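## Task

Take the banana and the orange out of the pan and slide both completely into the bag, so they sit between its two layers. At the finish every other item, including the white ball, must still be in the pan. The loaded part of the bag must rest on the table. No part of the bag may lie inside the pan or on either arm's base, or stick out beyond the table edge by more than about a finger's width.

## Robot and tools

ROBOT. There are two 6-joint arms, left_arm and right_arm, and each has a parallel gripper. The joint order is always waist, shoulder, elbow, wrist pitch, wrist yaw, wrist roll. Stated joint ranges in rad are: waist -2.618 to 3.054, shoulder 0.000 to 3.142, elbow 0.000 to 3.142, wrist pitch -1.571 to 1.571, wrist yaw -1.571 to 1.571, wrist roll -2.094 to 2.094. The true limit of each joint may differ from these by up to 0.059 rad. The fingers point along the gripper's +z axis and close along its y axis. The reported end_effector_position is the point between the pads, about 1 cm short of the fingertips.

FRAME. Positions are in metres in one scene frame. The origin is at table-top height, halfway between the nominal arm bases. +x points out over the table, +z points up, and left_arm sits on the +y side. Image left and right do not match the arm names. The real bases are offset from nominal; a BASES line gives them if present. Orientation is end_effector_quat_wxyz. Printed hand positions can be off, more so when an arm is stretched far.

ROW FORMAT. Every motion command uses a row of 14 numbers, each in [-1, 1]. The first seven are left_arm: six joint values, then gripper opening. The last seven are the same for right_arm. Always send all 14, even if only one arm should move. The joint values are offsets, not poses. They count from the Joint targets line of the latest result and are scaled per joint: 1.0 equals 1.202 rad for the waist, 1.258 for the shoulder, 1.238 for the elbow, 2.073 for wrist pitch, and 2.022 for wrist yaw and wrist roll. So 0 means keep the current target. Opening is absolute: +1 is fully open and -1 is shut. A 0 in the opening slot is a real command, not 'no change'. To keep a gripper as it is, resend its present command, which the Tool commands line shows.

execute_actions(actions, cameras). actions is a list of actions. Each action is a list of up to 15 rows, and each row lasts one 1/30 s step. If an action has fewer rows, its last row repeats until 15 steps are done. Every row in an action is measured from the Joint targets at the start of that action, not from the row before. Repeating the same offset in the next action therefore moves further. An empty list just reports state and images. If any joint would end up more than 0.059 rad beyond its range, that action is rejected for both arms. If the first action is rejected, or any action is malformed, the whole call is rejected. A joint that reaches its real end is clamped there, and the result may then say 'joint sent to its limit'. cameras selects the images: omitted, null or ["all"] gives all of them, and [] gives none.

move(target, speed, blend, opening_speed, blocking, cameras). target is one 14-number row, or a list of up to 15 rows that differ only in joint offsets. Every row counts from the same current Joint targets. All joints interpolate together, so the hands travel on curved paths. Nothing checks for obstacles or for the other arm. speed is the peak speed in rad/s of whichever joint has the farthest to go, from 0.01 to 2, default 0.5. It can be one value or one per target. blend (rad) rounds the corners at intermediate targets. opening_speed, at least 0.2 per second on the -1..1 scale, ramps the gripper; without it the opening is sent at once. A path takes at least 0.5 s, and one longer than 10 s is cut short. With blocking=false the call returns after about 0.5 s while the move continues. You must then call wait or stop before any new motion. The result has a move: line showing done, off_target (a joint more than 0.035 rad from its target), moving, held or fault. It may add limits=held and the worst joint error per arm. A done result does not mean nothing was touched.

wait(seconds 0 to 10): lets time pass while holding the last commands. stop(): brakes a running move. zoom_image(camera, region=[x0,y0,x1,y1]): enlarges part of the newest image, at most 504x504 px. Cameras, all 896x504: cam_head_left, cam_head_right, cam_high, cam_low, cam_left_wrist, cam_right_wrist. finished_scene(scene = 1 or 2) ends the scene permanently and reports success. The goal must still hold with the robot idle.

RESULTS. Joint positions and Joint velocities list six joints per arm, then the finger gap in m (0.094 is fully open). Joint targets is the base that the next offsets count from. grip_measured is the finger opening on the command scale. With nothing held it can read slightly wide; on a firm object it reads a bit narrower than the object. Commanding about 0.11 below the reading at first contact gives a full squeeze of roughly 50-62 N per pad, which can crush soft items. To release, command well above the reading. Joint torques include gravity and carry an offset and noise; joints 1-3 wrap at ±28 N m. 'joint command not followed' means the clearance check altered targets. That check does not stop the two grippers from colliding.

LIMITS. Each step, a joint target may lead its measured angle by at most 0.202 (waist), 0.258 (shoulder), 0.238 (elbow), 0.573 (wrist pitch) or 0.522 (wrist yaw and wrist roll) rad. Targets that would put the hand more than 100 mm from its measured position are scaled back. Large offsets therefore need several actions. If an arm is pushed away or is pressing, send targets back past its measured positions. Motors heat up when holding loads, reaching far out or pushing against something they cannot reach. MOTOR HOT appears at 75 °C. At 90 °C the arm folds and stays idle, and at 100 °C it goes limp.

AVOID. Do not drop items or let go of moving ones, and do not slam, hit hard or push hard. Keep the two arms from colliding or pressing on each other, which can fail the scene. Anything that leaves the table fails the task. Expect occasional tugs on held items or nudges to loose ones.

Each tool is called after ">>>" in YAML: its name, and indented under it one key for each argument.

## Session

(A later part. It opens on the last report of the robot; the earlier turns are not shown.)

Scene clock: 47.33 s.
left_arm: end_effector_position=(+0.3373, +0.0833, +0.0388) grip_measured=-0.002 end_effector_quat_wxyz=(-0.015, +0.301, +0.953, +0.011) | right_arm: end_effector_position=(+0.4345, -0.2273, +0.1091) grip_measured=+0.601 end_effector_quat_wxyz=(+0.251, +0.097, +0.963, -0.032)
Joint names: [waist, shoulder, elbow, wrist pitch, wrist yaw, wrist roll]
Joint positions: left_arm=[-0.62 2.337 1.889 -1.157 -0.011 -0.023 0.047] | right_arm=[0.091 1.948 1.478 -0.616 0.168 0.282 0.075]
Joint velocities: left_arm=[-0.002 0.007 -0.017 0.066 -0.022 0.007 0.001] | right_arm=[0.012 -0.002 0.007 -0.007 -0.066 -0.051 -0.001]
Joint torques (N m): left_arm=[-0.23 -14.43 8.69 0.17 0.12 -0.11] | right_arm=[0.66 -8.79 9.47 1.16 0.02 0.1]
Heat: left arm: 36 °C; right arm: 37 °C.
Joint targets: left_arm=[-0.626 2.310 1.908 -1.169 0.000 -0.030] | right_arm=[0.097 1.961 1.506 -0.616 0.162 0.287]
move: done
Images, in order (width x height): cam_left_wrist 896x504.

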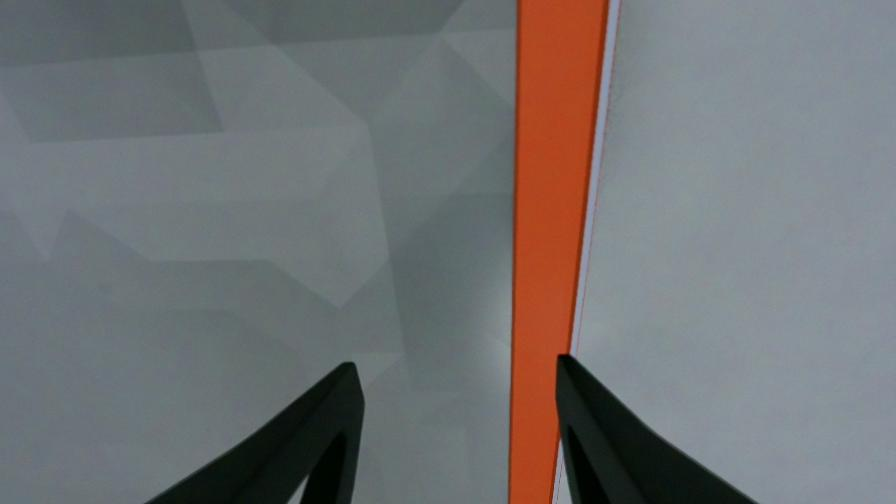

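>>> move:
  target: [-0.0075, 0.035, -0.092, 0.0714, 0, 0, -0.15, 0, 0, 0, 0, 0, 0, 0.6]
  speed: 0.2
  cameras: ["cam_left_wrist"]

Scene clock: 49.50 s.
left_arm: end_effector_position=(+0.3365, +0.0794, +0.0183) grip_measured=-0.149 end_effector_quat_wxyz=(-0.001, +0.305, +0.952, +0.006) | right_arm: end_effector_position=(+0.4345, -0.2273, +0.1091) grip_measured=+0.601 end_effector_quat_wxyz=(+0.251, +0.097, +0.963, -0.032)
Joint names: [waist, shoulder, elbow, wrist pitch, wrist yaw, wrist roll]
Joint positions: left_arm=[-0.628 2.337 1.806 -1.046 -0.011 -0.023 0.04] | right_arm=[0.091 1.948 1.478 -0.616 0.168 0.282 0.075]
Joint velocities: left_arm=[0.022 0.012 0.007 -0.066 -0.022 -0.022 -0.001] | right_arm=[-0.012 -0.002 0.027 0.037 -0.007 -0.066 0]
Joint torques (N m): left_arm=[-0.32 -10.93 5.61 0.67 0.11 -0.1] | right_arm=[0.68 -8.79 9.46 1.16 0.02 0.11]
Heat: left arm: 37 °C; right arm: 37 °C.
Joint targets: left_arm=[-0.635 2.354 1.794 -1.021 0.000 -0.030] | right_arm=[0.097 1.961 1.506 -0.616 0.162 0.287]
move: done
Images, in order (width x height): cam_left_wrist 896x504.

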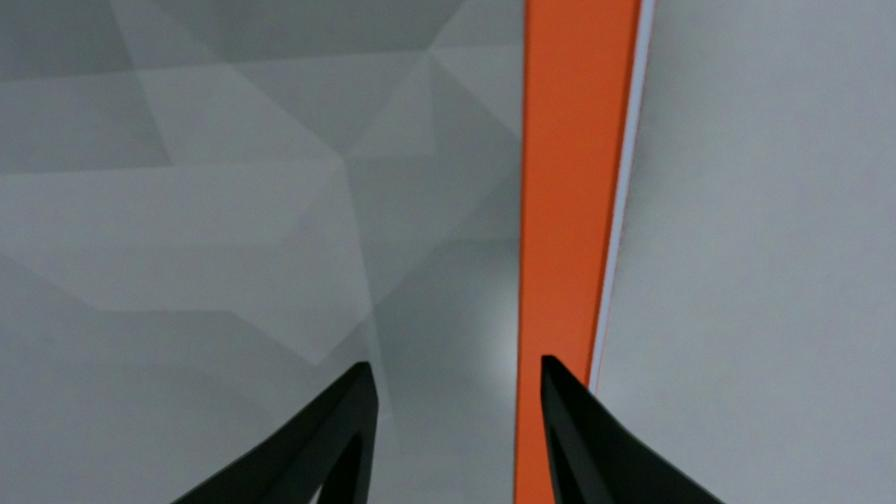

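>>> move:
  target: [0, 0, -0.0185, 0.011, 0, 0, -0.15, 0, 0, 0, 0, 0, 0, 0.6]
  speed: 0.15
  cameras: []

>>> move:
  target: [0, 0, 0, 0, 0, 0, -1, 0, 0, 0, 0, 0, 0, 0.6]
  opening_speed: 0.5
  cameras: ["cam_left_wrist"]

Scene clock: 50.63 s.
left_arm: end_effector_position=(+0.3360, +0.0796, +0.0168) grip_measured=-0.149 end_effector_quat_wxyz=(-0.002, +0.305, +0.952, +0.006) | right_arm: end_effector_position=(+0.4345, -0.2273, +0.1091) grip_measured=+0.601 end_effector_quat_wxyz=(+0.251, +0.097, +0.963, -0.032)
Joint names: [waist, shoulder, elbow, wrist pitch, wrist yaw, wrist roll]
Joint positions: left_arm=[-0.628 2.337 1.799 -1.04 -0.01 -0.023 0.04] | right_arm=[0.091 1.948 1.478 -0.616 0.168 0.282 0.075]
Joint velocities: left_arm=[-0.007 -0.002 -0.002 -0.022 0.007 -0.051 0] | right_arm=[0.002 0.012 -0.007 0.037 -0.007 0.037 -0.001]
Joint torques (N m): left_arm=[-0.35 -10.92 3.97 0.87 0.11 -0.11] | right_arm=[0.69 -8.79 9.46 1.16 0.02 0.11]
Heat: left arm: 37 °C; right arm: 38 °C.
Joint targets: left_arm=[-0.635 2.354 1.771 -0.998 0.000 -0.030] | right_arm=[0.097 1.961 1.506 -0.616 0.162 0.287]
move: off_target (left_arm); left_arm: the wrist pitch is farthest, 0.042 rad from its target
No camera images: "cameras" was empty.

Scene clock: 52.53 s.
left_arm: end_effector_position=(+0.3342, +0.0736, +0.0165) grip_measured=-0.986 end_effector_quat_wxyz=(-0.001, +0.308, +0.951, -0.005) | right_arm: end_effector_position=(+0.4345, -0.2273, +0.1091) grip_measured=+0.601 end_effector_quat_wxyz=(+0.251, +0.097, +0.963, -0.032)
Joint names: [waist, shoulder, elbow, wrist pitch, wrist yaw, wrist roll]
Joint positions: left_arm=[-0.633 2.337 1.798 -1.03 0.01 -0.023 0.001] | right_arm=[0.091 1.948 1.478 -0.616 0.168 0.282 0.075]
Joint velocities: left_arm=[0.007 0.012 0.007 -0.051 0.022 0.022 0] | right_arm=[-0.007 0.002 -0.017 0.007 -0.007 0.11 0]
Joint torques (N m): left_arm=[0.1 -10.91 4.11 0.76 -0.08 -0.11] | right_arm=[0.68 -8.8 9.46 1.16 0.02 0.1]
Heat: left arm: 37 °C; right arm: 38 °C.
Joint targets: left_arm=[-0.635 2.354 1.771 -0.998 0.000 -0.030] | right_arm=[0.097 1.961 1.506 -0.616 0.162 0.287]
move: done
Images, in order (width x height): cam_left_wrist 896x504.

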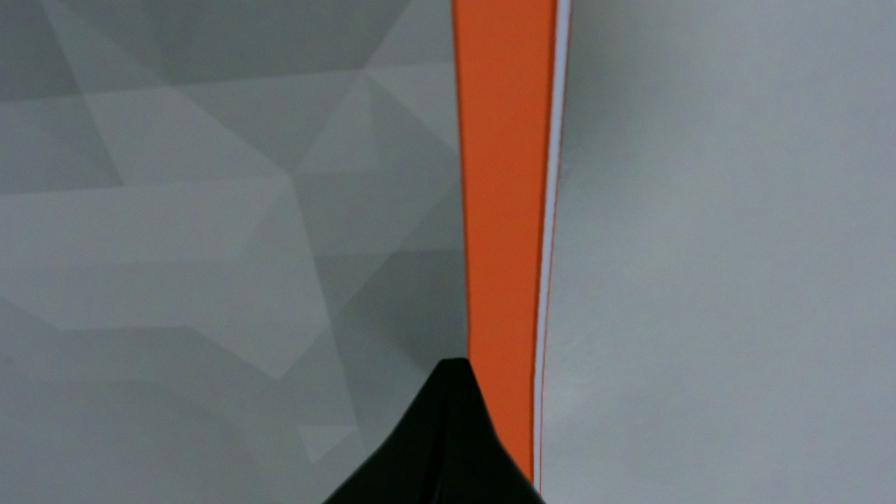

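>>> move:
  target: [0, -0.035, 0.1107, -0.0825, 0, 0, -0.04, 0, 0, 0, 0, 0, 0, 0.6]
  speed: 0.3
  opening_speed: 0.8
  cameras: ["cam_left_wrist"]

Scene clock: 55.07 s.
left_arm: end_effector_position=(+0.3320, +0.0759, +0.0390) grip_measured=-0.041 end_effector_quat_wxyz=(-0.017, +0.308, +0.951, +0.002) | right_arm: end_effector_position=(+0.4345, -0.2272, +0.1091) grip_measured=+0.601 end_effector_quat_wxyz=(+0.251, +0.097, +0.963, -0.031)
Joint names: [waist, shoulder, elbow, wrist pitch, wrist yaw, wrist roll]
Joint positions: left_arm=[-0.633 2.337 1.89 -1.158 0.007 -0.023 0.045] | right_arm=[0.091 1.948 1.478 -0.616 0.167 0.282 0.075]
Joint velocities: left_arm=[0.002 0.022 -0.012 -0.007 0.022 0.066 -0.001] | right_arm=[-0.007 -0.017 -0.017 -0.066 -0.022 -0.022 -0.001]
Joint torques (N m): left_arm=[0.09 -14.42 8.59 0.17 -0.04 -0.1] | right_arm=[0.68 -8.77 9.46 1.16 0.02 0.11]
Heat: left arm: 38 °C; right arm: 38 °C.
Joint targets: left_arm=[-0.635 2.311 1.908 -1.169 0.000 -0.030] | right_arm=[0.097 1.961 1.506 -0.616 0.162 0.287]
move: done
Images, in order (width x height): cam_left_wrist 896x504.

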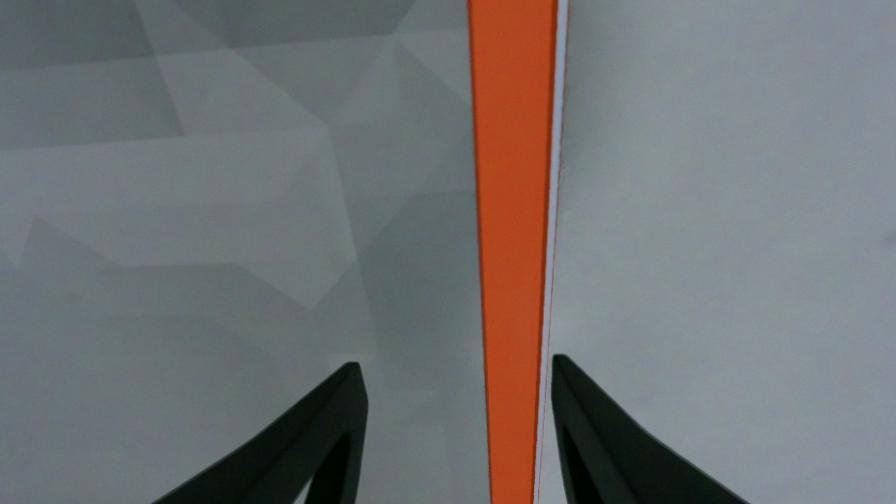

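>>> move:
  target: [-0.0316, 0.0342, -0.1034, 0.0777, 0, 0, -0.04, 0, 0, 0, 0, 0, 0, 0.6]
  speed: 0.2
  cameras: ["cam_left_wrist"]

Scene clock: 56.57 s.
left_arm: end_effector_position=(+0.3237, +0.0648, +0.0167) grip_measured=-0.041 end_effector_quat_wxyz=(-0.005, +0.323, +0.946, +0.000) | right_arm: end_effector_position=(+0.4345, -0.2272, +0.1091) grip_measured=+0.601 end_effector_quat_wxyz=(+0.251, +0.097, +0.963, -0.031)
Joint names: [waist, shoulder, elbow, wrist pitch, wrist yaw, wrist roll]
Joint positions: left_arm=[-0.666 2.337 1.799 -1.042 0.003 -0.023 0.045] | right_arm=[0.091 1.948 1.478 -0.616 0.167 0.282 0.075]
Joint velocities: left_arm=[0.007 0.012 -0.002 0.066 -0.007 0.022 0] | right_arm=[-0.002 0.002 0.002 0.051 0.051 -0.022 0.001]
Joint torques (N m): left_arm=[-0.29 -10.99 4.9 0.76 -0.01 -0.1] | right_arm=[0.68 -8.79 9.47 1.16 0.02 0.11]
Heat: left arm: 38 °C; right arm: 38 °C.
Joint targets: left_arm=[-0.673 2.354 1.780 -1.008 0.000 -0.030] | right_arm=[0.097 1.961 1.506 -0.616 0.162 0.287]
move: done
Images, in order (width x height): cam_left_wrist 896x504.

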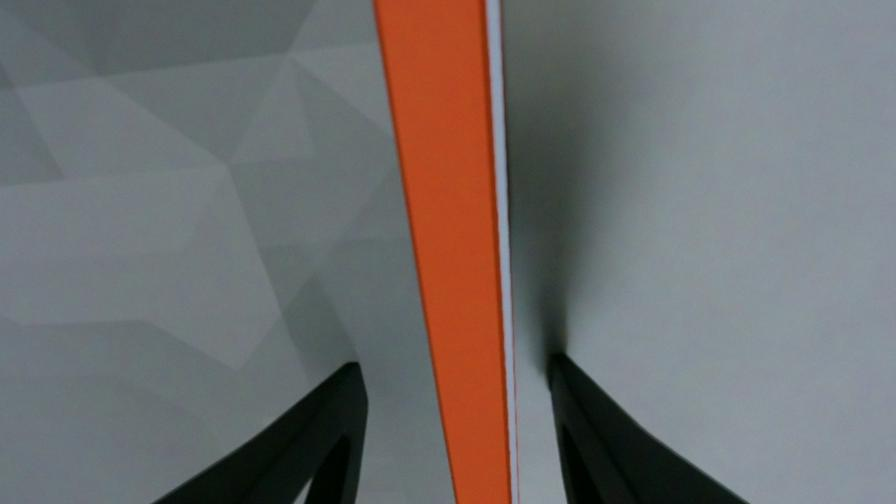

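>>> move:
  target: [0, 0, 0, 0, 0, 0, -1, 0, 0, 0, 0, 0, 0, 0.6]
  opening_speed: 0.5
  cameras: ["cam_left_wrist"]

Scene clock: 58.90 s.
left_arm: end_effector_position=(+0.3291, +0.0652, +0.0167) grip_measured=-0.983 end_effector_quat_wxyz=(+0.006, +0.323, +0.946, +0.007) | right_arm: end_effector_position=(+0.4345, -0.2272, +0.1091) grip_measured=+0.601 end_effector_quat_wxyz=(+0.251, +0.097, +0.963, -0.031)
Joint names: [waist, shoulder, elbow, wrist pitch, wrist yaw, wrist roll]
Joint positions: left_arm=[-0.666 2.337 1.799 -1.026 -0.018 -0.023 0.001] | right_arm=[0.091 1.948 1.478 -0.616 0.167 0.282 0.075]
Joint velocities: left_arm=[0.017 -0.007 0.012 0.037 0.007 0.007 0] | right_arm=[0.012 -0.007 -0.017 0.051 0.022 -0.081 0]
Joint torques (N m): left_arm=[-0.29 -11.02 4.92 0.62 0.17 -0.11] | right_arm=[0.66 -8.8 9.46 1.16 0.01 0.1]
Heat: left arm: 39 °C; right arm: 38 °C.
Joint targets: left_arm=[-0.673 2.354 1.780 -1.008 0.000 -0.030] | right_arm=[0.097 1.961 1.506 -0.616 0.162 0.287]
move: done
Images, in order (width x height): cam_left_wrist 896x504.

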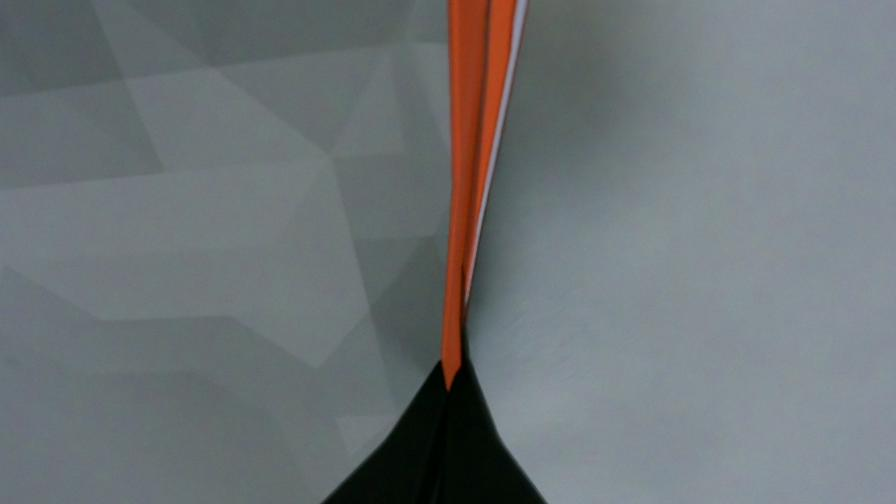

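Looks like only the top layer is pinched. Lift.

>>> move:
  target: [0.0346, -0.027, 0.115, -0.0739, 0, 0, -1, 0, 0, 0, 0, 0, 0, 0.6]
  speed: 0.15
  cameras: ["cam_left_wrist", "cam_low"]

Scene clock: 60.67 s.
left_arm: end_effector_position=(+0.3378, +0.0737, +0.0421) grip_measured=-0.983 end_effector_quat_wxyz=(-0.004, +0.309, +0.951, +0.008) | right_arm: end_effector_position=(+0.4345, -0.2272, +0.1091) grip_measured=+0.601 end_effector_quat_wxyz=(+0.251, +0.097, +0.963, -0.031)
Joint names: [waist, shoulder, elbow, wrist pitch, wrist yaw, wrist roll]
Joint positions: left_arm=[-0.637 2.337 1.903 -1.149 -0.012 -0.023 0.001] | right_arm=[0.091 1.948 1.478 -0.616 0.167 0.282 0.075]
Joint velocities: left_arm=[-0.017 0.012 0.002 -0.037 0.081 -0.037 0.001] | right_arm=[0.002 -0.017 0.007 -0.007 0.007 -0.022 0.001]
Joint torques (N m): left_arm=[0.59 -13.75 8.81 0.22 0.11 -0.1] | right_arm=[0.68 -8.8 9.46 1.16 0.02 0.1]
Heat: left arm: 39 °C; right arm: 38 °C.
Joint targets: left_arm=[-0.631 2.320 1.923 -1.161 0.000 -0.030] | right_arm=[0.097 1.961 1.506 -0.616 0.162 0.287]
move: done
Images, in order (width x height): cam_low 896x504, cam_left_wrist 896x504.

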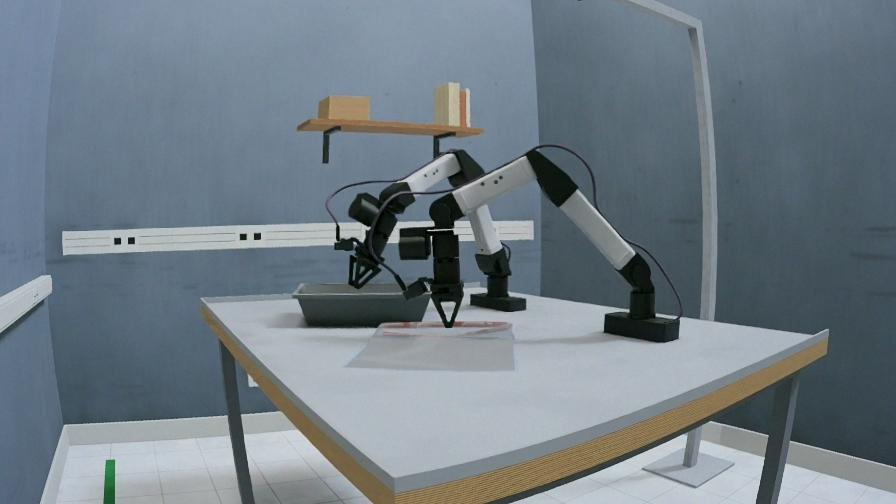

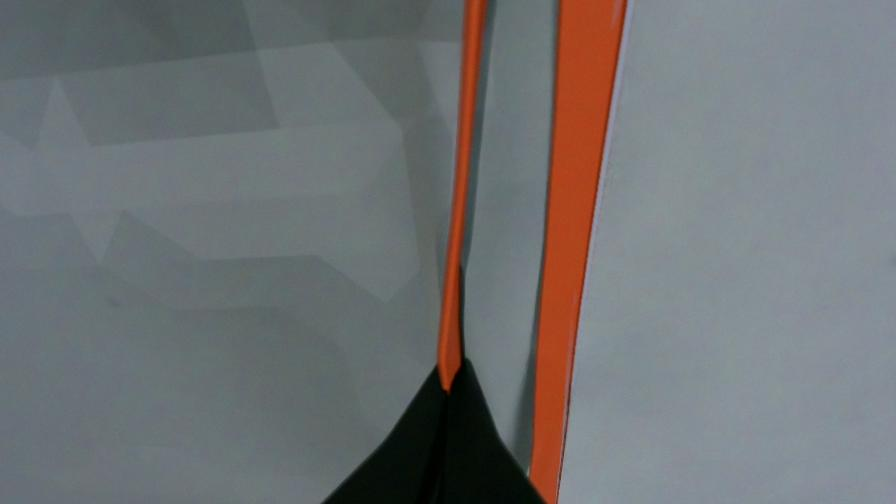

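>>> move:
  target:
    - [0.0358, -0.0189, 0.0491, -0.047, 0, 0, -1, 0, 0, 0, 0, 0, 0, 0.6]
    - [0.2455, -0.0172, 0.02, -0.0286, 0.2967, 0.1137, -1, 0, 0, 0, 0, 0, 0, 0.6]
  speed: 0.25
  blend: 0.03
  cameras: ["cam_left_wrist", "cam_low", "cam_head_left", "cam_right_wrist"]

Scene clock: 65.27 s.
left_arm: end_effector_position=(+0.3650, +0.0996, +0.0856) grip_measured=-0.983 end_effector_quat_wxyz=(-0.041, +0.253, +0.923, -0.287) | right_arm: end_effector_position=(+0.4345, -0.2272, +0.1091) grip_measured=+0.601 end_effector_quat_wxyz=(+0.251, +0.097, +0.963, -0.031)
Joint names: [waist, shoulder, elbow, wrist pitch, wrist yaw, wrist roll]
Joint positions: left_arm=[-0.34 2.337 1.961 -1.232 0.588 0.191 0.001] | right_arm=[0.091 1.948 1.478 -0.616 0.167 0.282 0.075]
Joint velocities: left_arm=[-0.017 -0.002 0.002 -0.022 0.007 -0.007 0] | right_arm=[0.017 -0.017 0.007 -0.037 -0.007 -0.007 0]
Joint torques (N m): left_arm=[0.43 -15.43 5.55 0.44 0.46 0.05] | right_arm=[0.66 -8.8 9.48 1.16 0.02 0.11]
Heat: left arm: 41 °C; right arm: 39 °C.
Joint targets: left_arm=[-0.337 2.298 1.947 -1.221 0.600 0.200] | right_arm=[0.097 1.961 1.506 -0.616 0.162 0.287]
move: off_target (left_arm); left_arm: the shoulder is farthest, 0.039 rad from its target
Images, in order (width x height): cam_head_left 896x504, cam_low 896x504, cam_left_wrist 896x504, cam_right_wrist 896x504.

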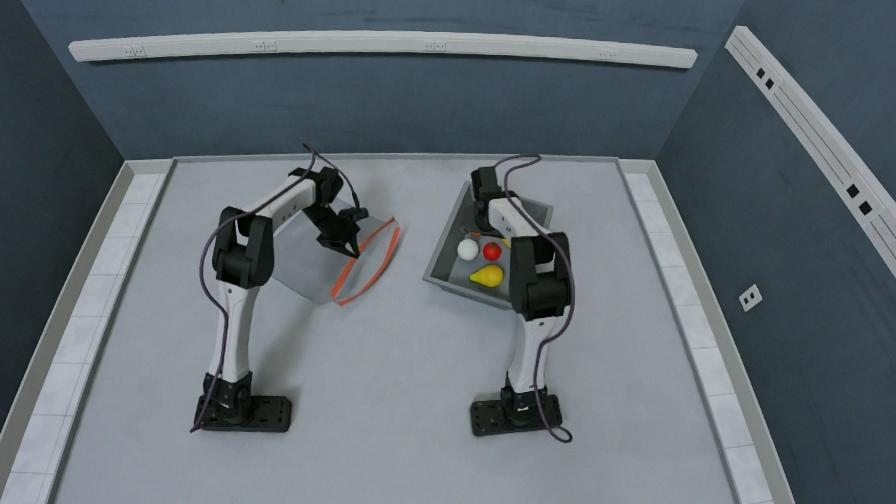

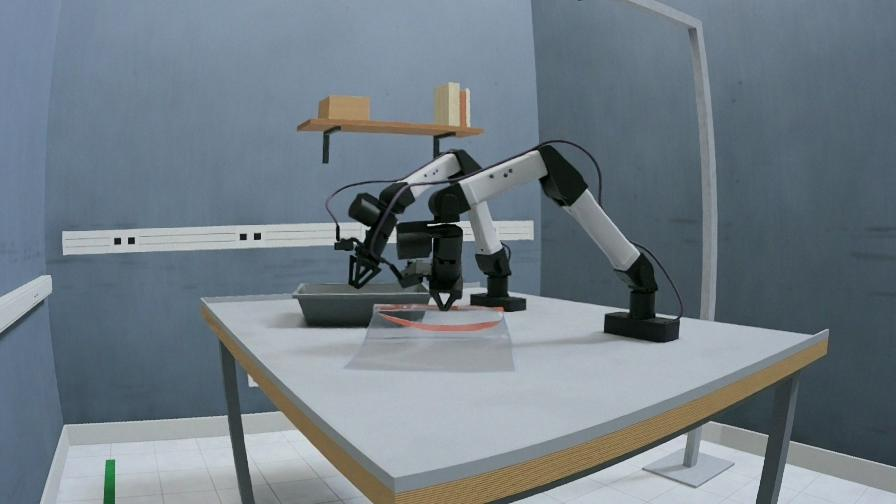

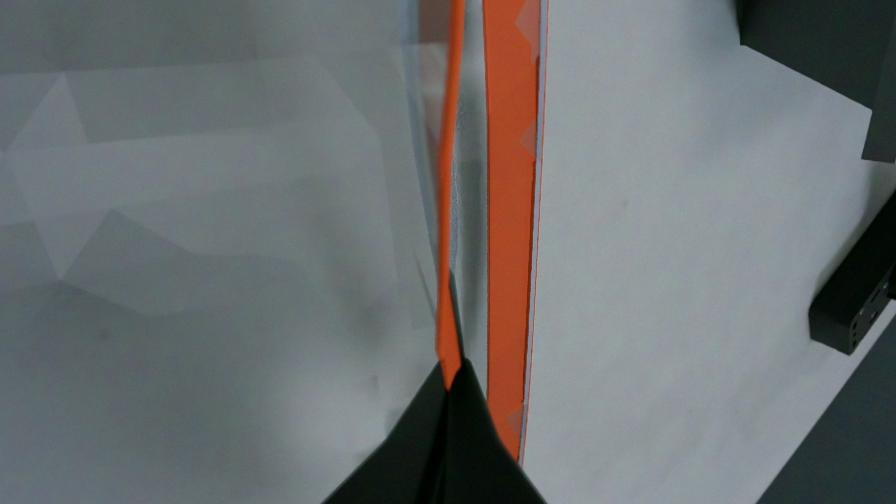

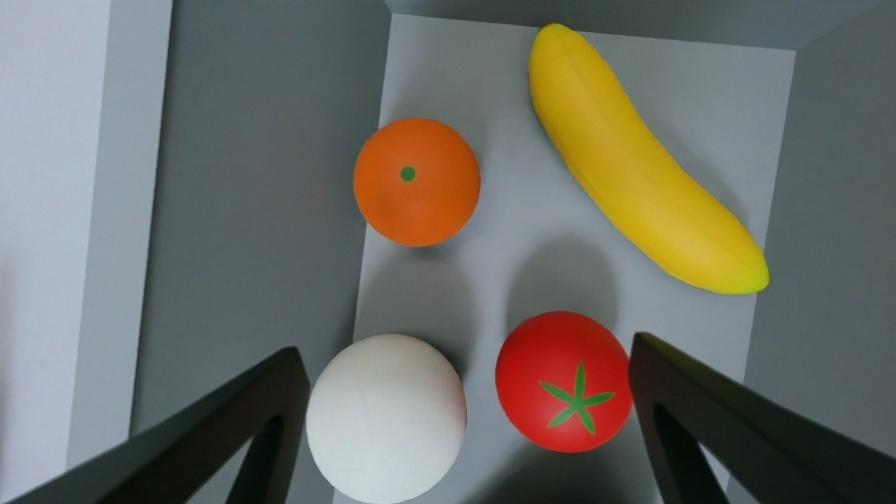

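>>> zoom_image:
  camera: "cam_head_left"
  region: [260, 170, 460, 330]

Scaled by 2.520 from the camera's 896x504 image, which has a finer 1280x720 frame.

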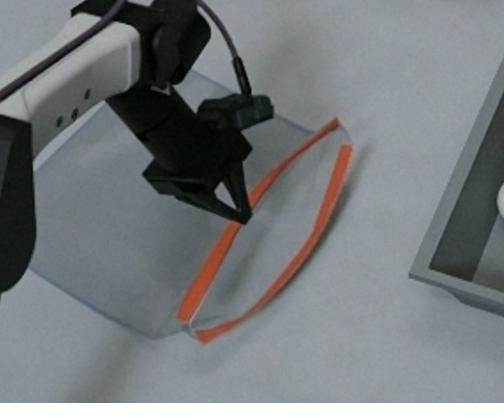

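>>> move:
  target: [0, 0, 0, 0, 0, 0, -1, -0.059, 0.0572, 0.0284, 0.0292, -0.0801, -0.4387, 0.35]
  speed: 0.6
  cameras: ["cam_right_wrist", "cam_head_right"]

Scene clock: 71.03 s.
left_arm: end_effector_position=(+0.3651, +0.0994, +0.0857) grip_measured=-0.983 end_effector_quat_wxyz=(-0.041, +0.253, +0.923, -0.288) | right_arm: end_effector_position=(+0.4511, -0.2264, +0.0910) grip_measured=+0.351 end_effector_quat_wxyz=(+0.234, -0.313, +0.918, -0.067)
Joint names: [waist, shoulder, elbow, wrist pitch, wrist yaw, wrist roll]
Joint positions: left_arm=[-0.34 2.337 1.961 -1.231 0.589 0.192 0.001] | right_arm=[0.033 2.019 1.512 -0.572 0.008 -0.594 0.063]
Joint velocities: left_arm=[-0.007 -0.007 0.002 -0.007 -0.022 0.007 0.001] | right_arm=[-0.002 0.012 -0.007 0.007 -0.095 -0.007 -0.001]
Joint torques (N m): left_arm=[0.51 -15.45 5.52 0.43 0.46 0.07] | right_arm=[-0.79 -9.28 9.57 1.36 -0.14 0.04]
Heat: left arm: 44 °C; right arm: 39 °C.
Joint targets: left_arm=[-0.337 2.298 1.947 -1.220 0.600 0.200] | right_arm=[0.026 2.033 1.541 -0.555 0.000 -0.600]
move: off_target (left_arm); left_arm: the shoulder is farthest, 0.039 rad from its target
Images, in order (width x height): cam_head_right 896x504, cam_right_wrist 896x504.

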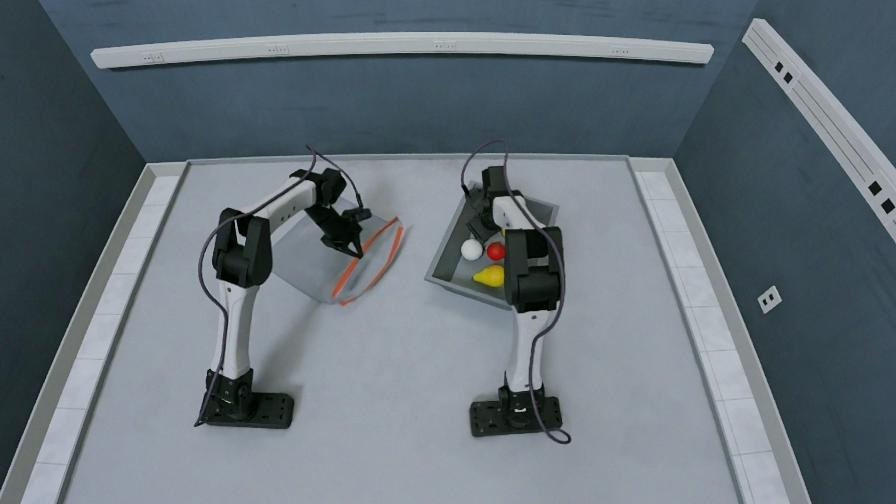

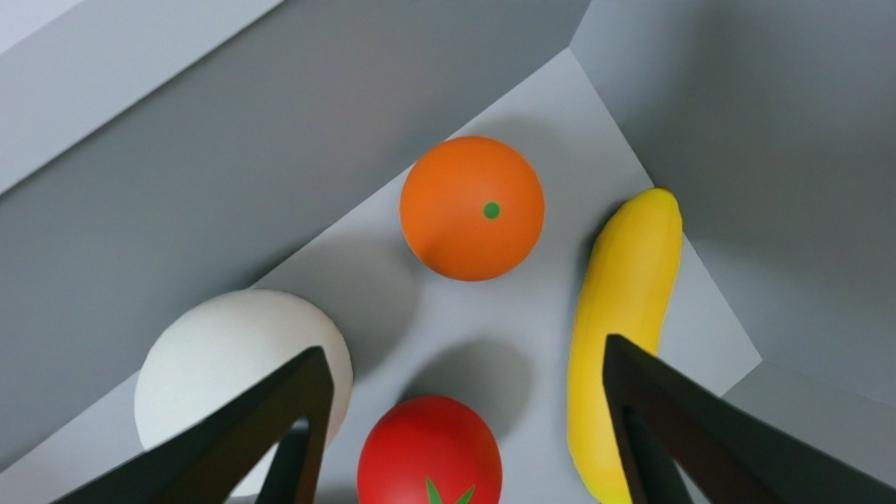

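>>> move:
  target: [0, 0, 0, 0, 0, 0, -1, 0.0062, 0.0756, 0.049, 0.0165, 0, 0, 0.35]
  speed: 0.4
  cameras: ["cam_right_wrist"]

Scene clock: 73.17 s.
left_arm: end_effector_position=(+0.3651, +0.0994, +0.0857) grip_measured=-0.983 end_effector_quat_wxyz=(-0.041, +0.253, +0.923, -0.288) | right_arm: end_effector_position=(+0.4707, -0.2250, +0.0695) grip_measured=+0.351 end_effector_quat_wxyz=(+0.233, -0.314, +0.918, -0.067)
Joint names: [waist, shoulder, elbow, wrist pitch, wrist yaw, wrist roll]
Joint positions: left_arm=[-0.34 2.337 1.961 -1.231 0.589 0.192 0.001] | right_arm=[0.033 2.117 1.573 -0.538 0.008 -0.595 0.063]
Joint velocities: left_arm=[-0.002 -0.022 0.002 0.007 -0.007 -0.037 0] | right_arm=[-0.007 -0.007 0.027 -0.022 0.037 -0.007 0]
Joint torques (N m): left_arm=[0.43 -15.45 5.5 0.43 0.45 0.07] | right_arm=[0.1 -10.26 9.36 1.35 -0.12 0]
Heat: left arm: 44 °C; right arm: 39 °C.
Joint targets: left_arm=[-0.337 2.298 1.947 -1.220 0.600 0.200] | right_arm=[0.034 2.128 1.602 -0.521 0.000 -0.600]
move: off_target (left_arm); left_arm: the shoulder is farthest, 0.039 rad from its target
Images, in order (width x height): cam_right_wrist 896x504.

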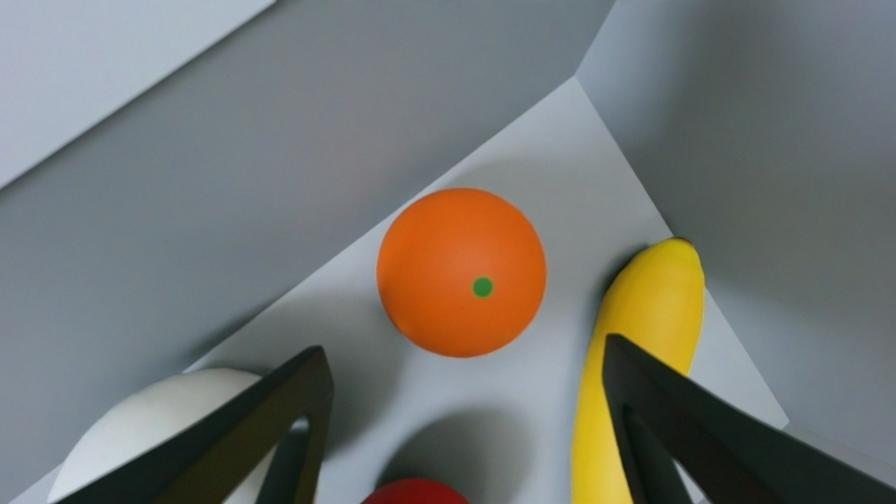

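>>> move:
  target: [0, 0, 0, 0, 0, 0, -1, 0.0032, 0.1087, 0.0632, 0.0281, 0, 0, 0.35]
  speed: 0.2
  cameras: ["cam_right_wrist"]

Scene clock: 74.90 s.
left_arm: end_effector_position=(+0.3651, +0.0994, +0.0857) grip_measured=-0.983 end_effector_quat_wxyz=(-0.041, +0.253, +0.923, -0.288) | right_arm: end_effector_position=(+0.4988, -0.2231, +0.0416) grip_measured=+0.351 end_effector_quat_wxyz=(+0.242, -0.313, +0.916, -0.069)
Joint names: [waist, shoulder, elbow, wrist pitch, wrist yaw, wrist roll]
Joint positions: left_arm=[-0.34 2.337 1.961 -1.231 0.589 0.192 0.001] | right_arm=[0.033 2.245 1.656 -0.473 0.008 -0.595 0.063]
Joint velocities: left_arm=[-0.027 0.007 0.007 -0.022 0.007 -0.037 -0.001] | right_arm=[-0.002 -0.012 0.017 0.081 -0.066 -0.095 0]
Joint torques (N m): left_arm=[0.46 -15.49 5.56 0.43 0.46 0.07] | right_arm=[0.46 -10.39 8.94 1.3 -0.11 0]
Heat: left arm: 45 °C; right arm: 39 °C.
Joint targets: left_arm=[-0.337 2.298 1.947 -1.220 0.600 0.200] | right_arm=[0.038 2.265 1.680 -0.463 0.000 -0.600]
move: off_target (left_arm); left_arm: the shoulder is farthest, 0.039 rad from its target
Images, in order (width x height): cam_right_wrist 896x504.

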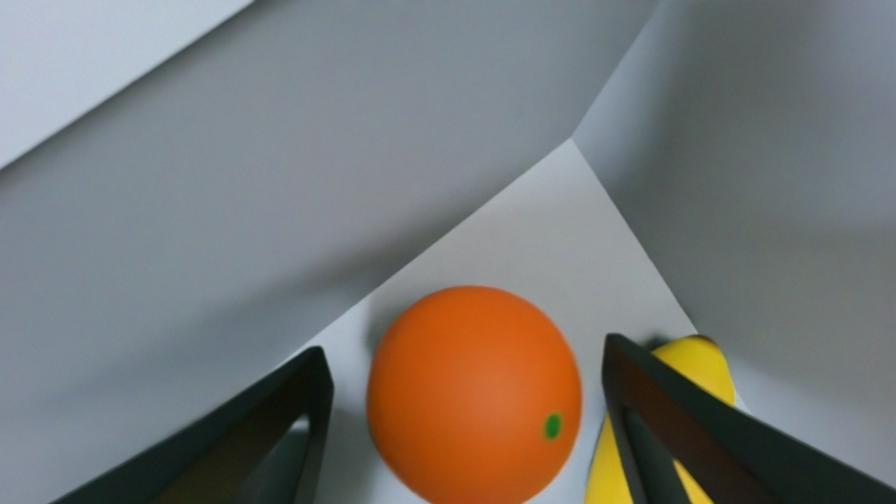

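>>> move:
  target: [0, 0, 0, 0, 0, 0, -1, 0, 0.0125, 0, 0, 0, 0, 0.35]
  speed: 0.2
  cameras: []

>>> move:
  target: [0, 0, 0, 0, 0, 0, -1, 0, 0, 0, 0, 0, 0, -0.1]
  opening_speed: 0.4
  cameras: ["cam_right_wrist"]

Scene clock: 76.23 s.
left_arm: end_effector_position=(+0.3651, +0.0994, +0.0857) grip_measured=-0.983 end_effector_quat_wxyz=(-0.041, +0.253, +0.923, -0.288) | right_arm: end_effector_position=(+0.5017, -0.2230, +0.0395) grip_measured=+0.351 end_effector_quat_wxyz=(+0.245, -0.313, +0.915, -0.070)
Joint names: [waist, shoulder, elbow, wrist pitch, wrist yaw, wrist roll]
Joint positions: left_arm=[-0.34 2.337 1.961 -1.231 0.589 0.192 0.001] | right_arm=[0.033 2.255 1.661 -0.462 0.008 -0.595 0.063]
Joint velocities: left_arm=[0.007 -0.027 -0.012 -0.037 0.051 0.007 0] | right_arm=[-0.002 -0.007 -0.022 -0.051 -0.007 0.037 0]
Joint torques (N m): left_arm=[0.44 -15.49 5.55 0.44 0.46 0.06] | right_arm=[0.49 -9.92 8.46 1.15 -0.12 0.01]
Heat: left arm: 46 °C; right arm: 40 °C.
Joint targets: left_arm=[-0.337 2.298 1.947 -1.220 0.600 0.200] | right_arm=[0.038 2.280 1.680 -0.463 0.000 -0.600]
move: off_target (left_arm); left_arm: the shoulder is farthest, 0.039 rad from its target
No camera images: "cameras" was empty.

Scene clock: 77.57 s.
left_arm: end_effector_position=(+0.3651, +0.0994, +0.0857) grip_measured=-0.983 end_effector_quat_wxyz=(-0.041, +0.253, +0.923, -0.288) | right_arm: end_effector_position=(+0.5013, -0.2229, +0.0368) grip_measured=-0.096 end_effector_quat_wxyz=(+0.242, -0.313, +0.916, -0.069)
Joint names: [waist, shoulder, elbow, wrist pitch, wrist yaw, wrist roll]
Joint positions: left_arm=[-0.34 2.337 1.961 -1.231 0.589 0.192 0.001] | right_arm=[0.033 2.26 1.661 -0.462 0.007 -0.595 0.042]
Joint velocities: left_arm=[-0.007 -0.012 -0.007 -0.066 -0.007 0.081 0.001] | right_arm=[0.027 -0.017 0.002 -0.051 0.037 0.081 0.003]
Joint torques (N m): left_arm=[0.44 -15.42 5.56 0.43 0.46 0.06] | right_arm=[0.62 -10.41 8.43 1.2 -0.12 0.02]
Heat: left arm: 46 °C; right arm: 40 °C.
Joint targets: left_arm=[-0.337 2.298 1.947 -1.220 0.600 0.200] | right_arm=[0.038 2.280 1.680 -0.463 0.000 -0.600]
move: off_target (left_arm); left_arm: the shoulder is farthest, 0.039 rad from its target
Images, in order (width x height): cam_right_wrist 896x504.

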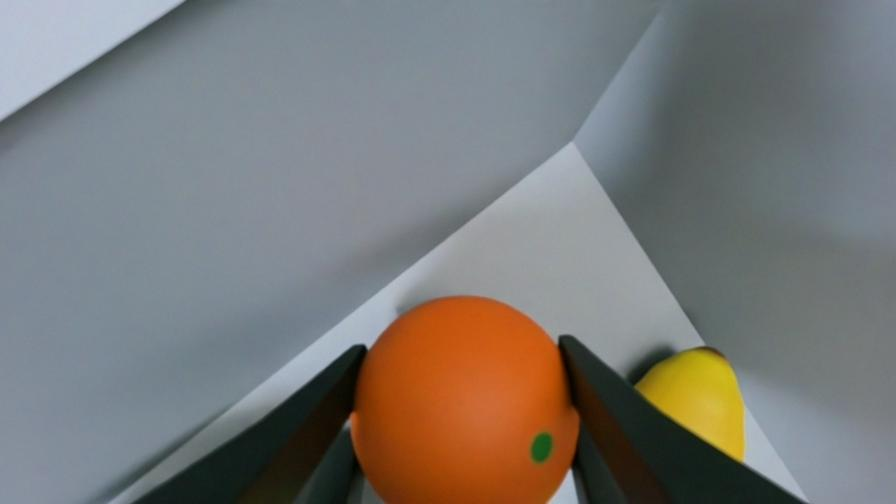

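>>> move:
  target:
    - [0, 0, 0, 0, 0, 0, -1, -0.0083, -0.2668, -0.0607, -0.0953, 0, 0, -0.2]
    - [0, 0, 0, 0, 0, 0, -1, 0.3577, -0.6341, -0.6513, 0.1793, 0, 0.0742, -0.2]
  speed: [0.3, 0.6]
  blend: 0.05
  cameras: ["cam_right_wrist", "cam_head_left"]

Scene clock: 83.10 s.
left_arm: end_effector_position=(+0.3651, +0.0994, +0.0857) grip_measured=-0.983 end_effector_quat_wxyz=(-0.041, +0.253, +0.923, -0.288) | right_arm: end_effector_position=(+0.3256, -0.0591, +0.1338) grip_measured=-0.160 end_effector_quat_wxyz=(+0.398, -0.420, +0.816, +0.007)
Joint names: [waist, shoulder, elbow, wrist pitch, wrist yaw, wrist roll]
Joint positions: left_arm=[-0.34 2.337 1.961 -1.231 0.589 0.192 0.001] | right_arm=[0.464 1.516 0.876 -0.113 0.003 -0.456 0.039]
Joint velocities: left_arm=[-0.002 -0.007 0.002 0.051 -0.037 -0.066 0.001] | right_arm=[0.007 0.017 -0.017 -0.081 -0.037 0.081 0.001]
Joint torques (N m): left_arm=[0.49 -15.45 5.52 0.45 0.46 0.06] | right_arm=[0.36 -9.24 6.72 1.83 -0.07 0.1]
Heat: left arm: 48 °C; right arm: 41 °C.
Joint targets: left_arm=[-0.337 2.298 1.947 -1.220 0.600 0.200] | right_arm=[0.468 1.483 0.873 -0.091 0.000 -0.450]
move: off_target (left_arm); left_arm: the shoulder is farthest, 0.039 rad from its target
Images, in order (width x height): cam_head_left 896x504, cam_right_wrist 896x504.

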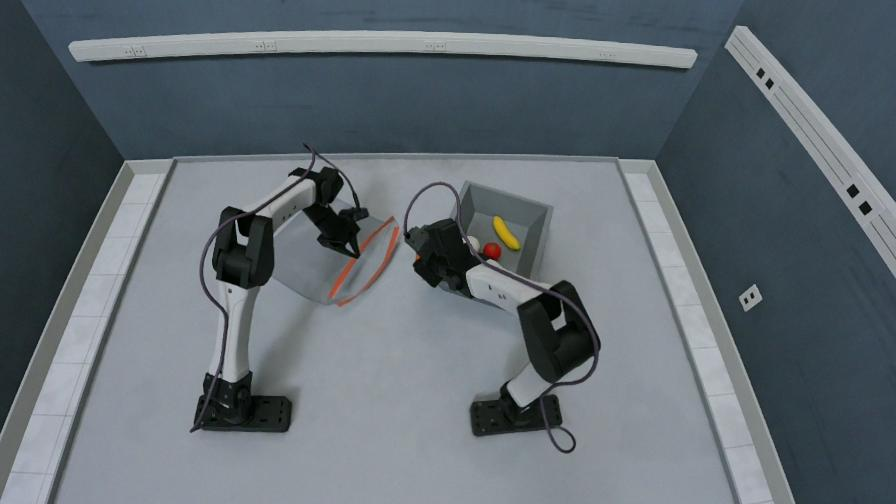

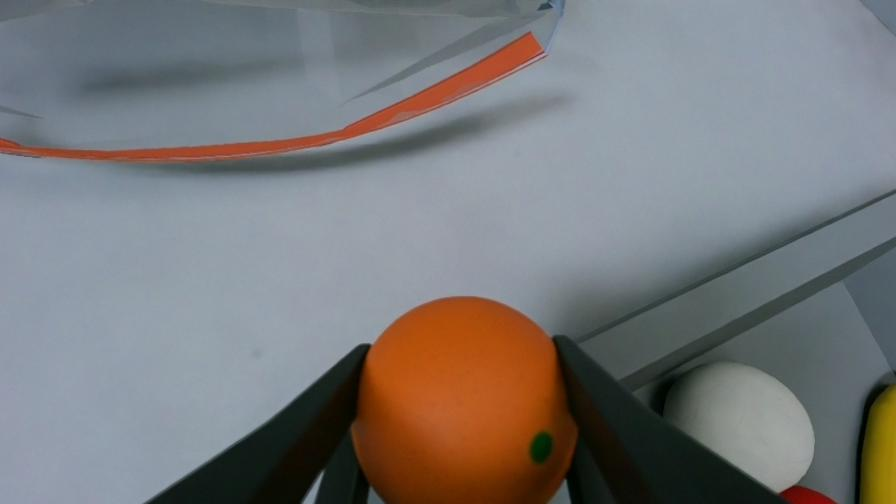

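>>> move:
  target: [0, 0, 0, 0, 0, 0, -1, 0.219, 0.2574, -0.4001, 0.5228, 0, 0.0495, -0.2]
  speed: 0.5
  cameras: ["cam_right_wrist", "cam_head_left", "cam_left_wrist"]

Scene clock: 86.40 s.
left_arm: end_effector_position=(+0.3651, +0.0994, +0.0857) grip_measured=-0.983 end_effector_quat_wxyz=(-0.041, +0.253, +0.923, -0.288) | right_arm: end_effector_position=(+0.2476, +0.0154, +0.0541) grip_measured=-0.160 end_effector_quat_wxyz=(+0.522, -0.447, +0.719, +0.105)
Joint names: [waist, shoulder, elbow, wrist pitch, wrist yaw, wrist roll]
Joint positions: left_arm=[-0.34 2.337 1.961 -1.231 0.589 0.192 0.001] | right_arm=[0.725 1.797 0.38 0.969 0.003 -0.356 0.039]
Joint velocities: left_arm=[-0.027 -0.002 -0.002 -0.022 0.095 -0.081 -0.001] | right_arm=[0.002 0.007 -0.007 0.022 -0.081 0.037 -0.001]
Joint torques (N m): left_arm=[0.46 -15.47 5.52 0.43 0.45 0.07] | right_arm=[0.64 -5.3 3.92 2.06 -0.06 0.11]
Heat: left arm: 49 °C; right arm: 40 °C.
Joint targets: left_arm=[-0.337 2.298 1.947 -1.220 0.600 0.200] | right_arm=[0.731 1.806 0.378 0.993 0.000 -0.350]
move: off_target (left_arm); left_arm: the shoulder is farthest, 0.039 rad from its target
Images, in order (width x height): cam_head_left 896x504, cam_left_wrist 896x504, cam_right_wrist 896x504.

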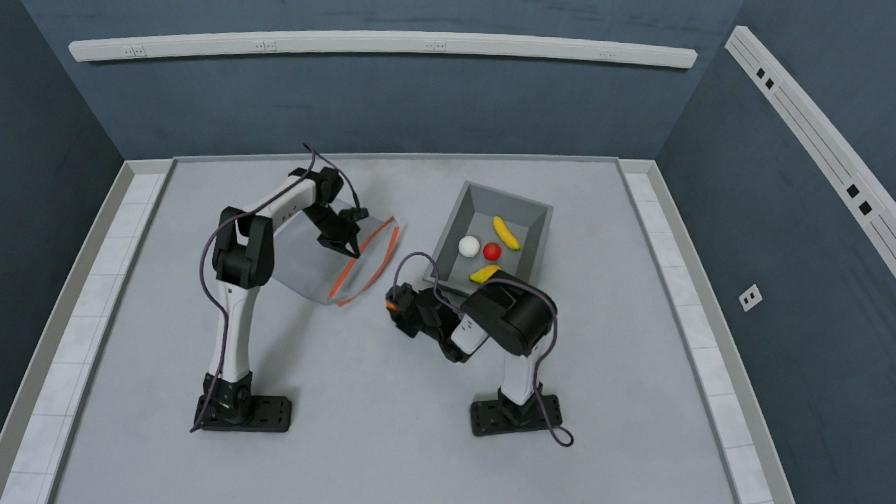

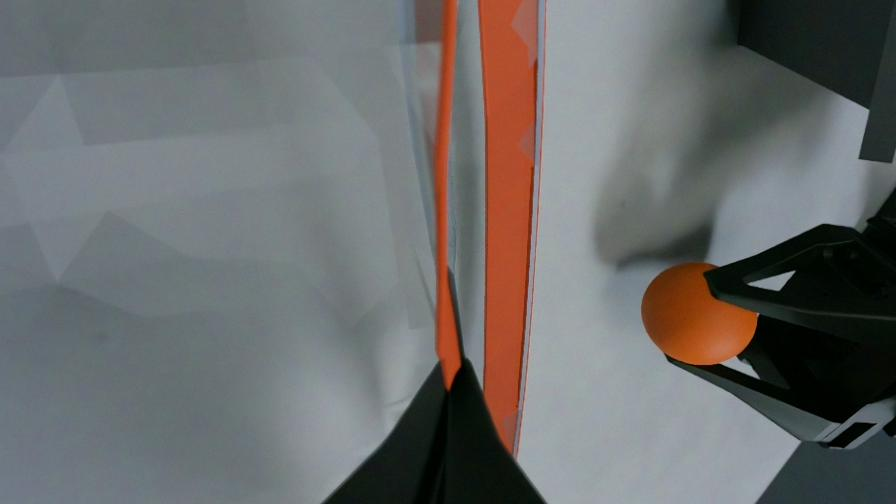

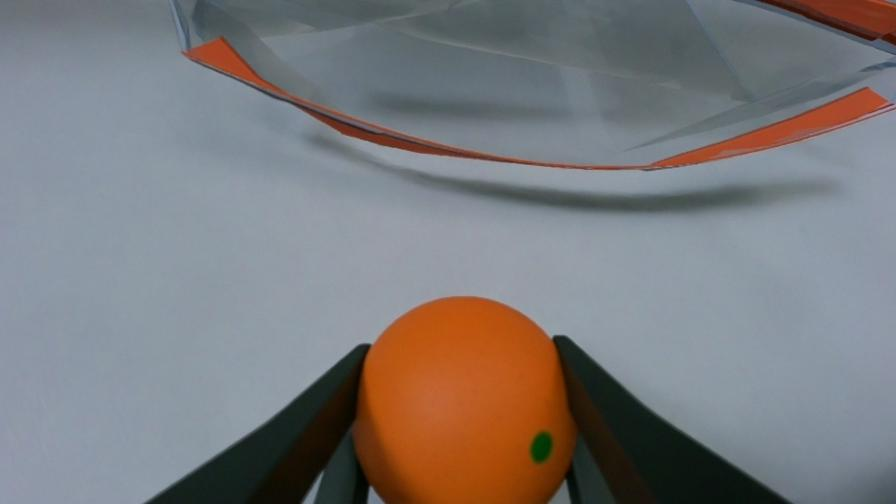

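>>> execute_actions:
  actions: []
  cameras: ["cam_low", "cam_high", "cam_right_wrist"]

>>> zoom_image:
  camera: "cam_low"
  region: [330, 260, 560, 390]

Scene clock: 87.97 s.
left_arm: end_effector_position=(+0.3651, +0.0994, +0.0857) grip_measured=-0.983 end_effector_quat_wxyz=(-0.041, +0.253, +0.923, -0.288) | right_arm: end_effector_position=(+0.2477, +0.0155, +0.0543) grip_measured=-0.160 end_effector_quat_wxyz=(+0.522, -0.446, +0.719, +0.105)
Joint names: [waist, shoulder, elbow, wrist pitch, wrist yaw, wrist roll]
Joint positions: left_arm=[-0.34 2.337 1.961 -1.231 0.589 0.192 0.001] | right_arm=[0.725 1.797 0.38 0.97 0.003 -0.356 0.039]
Joint velocities: left_arm=[0.007 0.002 0.012 -0.022 -0.037 -0.051 0.001] | right_arm=[0.007 0.012 -0.012 0.066 -0.007 -0.022 -0.001]
Joint torques (N m): left_arm=[0.44 -15.42 5.52 0.43 0.45 0.06] | right_arm=[0.65 -5.27 3.93 2.1 -0.06 0.13]
Heat: left arm: 49 °C; right arm: 40 °C.
Joint targets: left_arm=[-0.337 2.298 1.947 -1.220 0.600 0.200] | right_arm=[0.731 1.806 0.378 0.992 0.000 -0.350]
Tool commands: left_gripper/opening=-1.0 right_gripper/opening=-0.2
Images, in order (width x height): cam_high 896x504, cam_low 896x504, cam_right_wrist 896x504.

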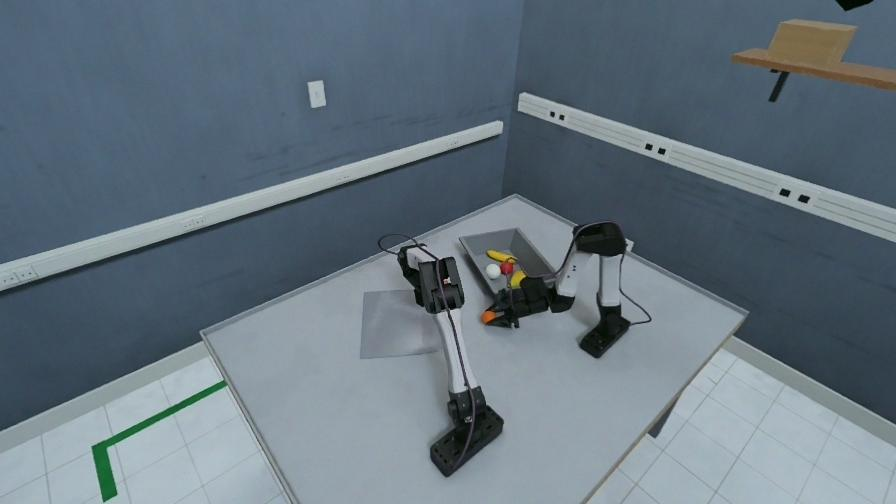

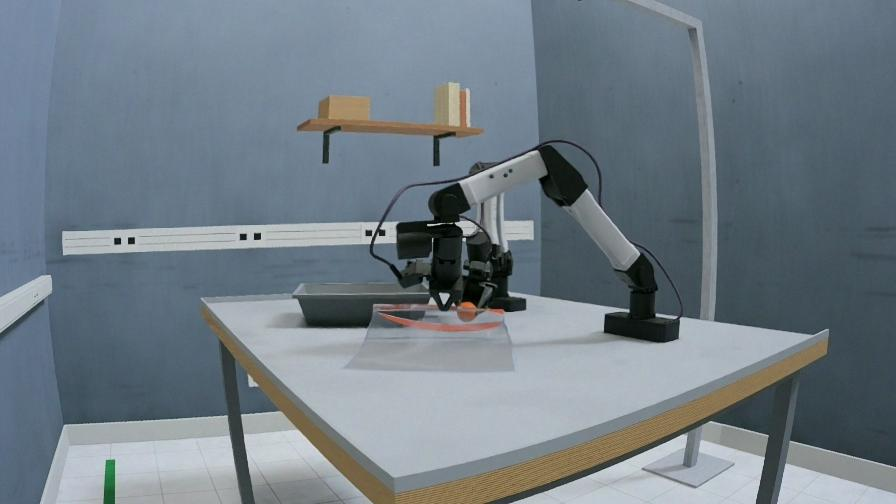

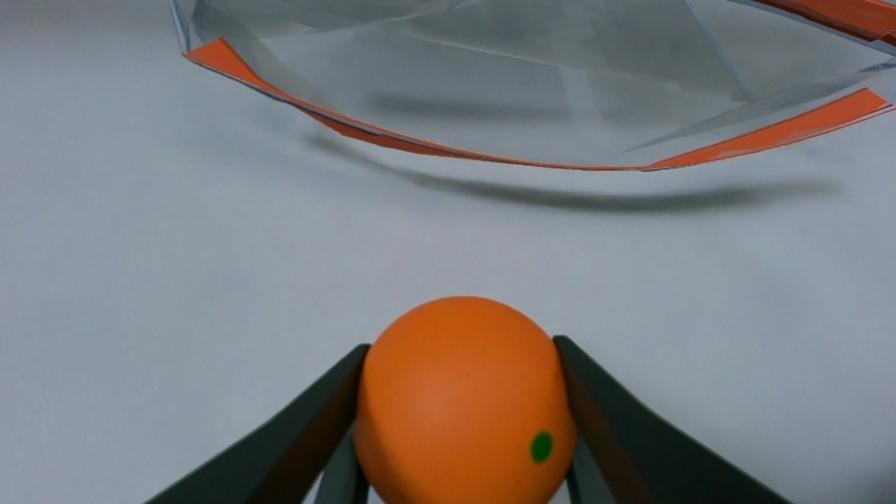

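Scaled by 2.191 from the camera's 896x504 image, which has a finer 1280x720 frame.

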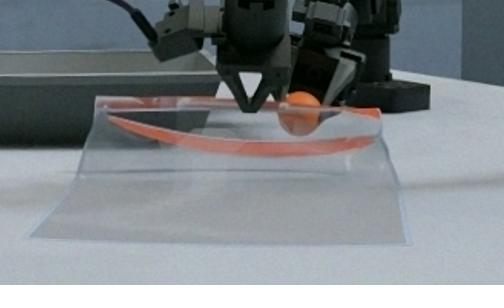

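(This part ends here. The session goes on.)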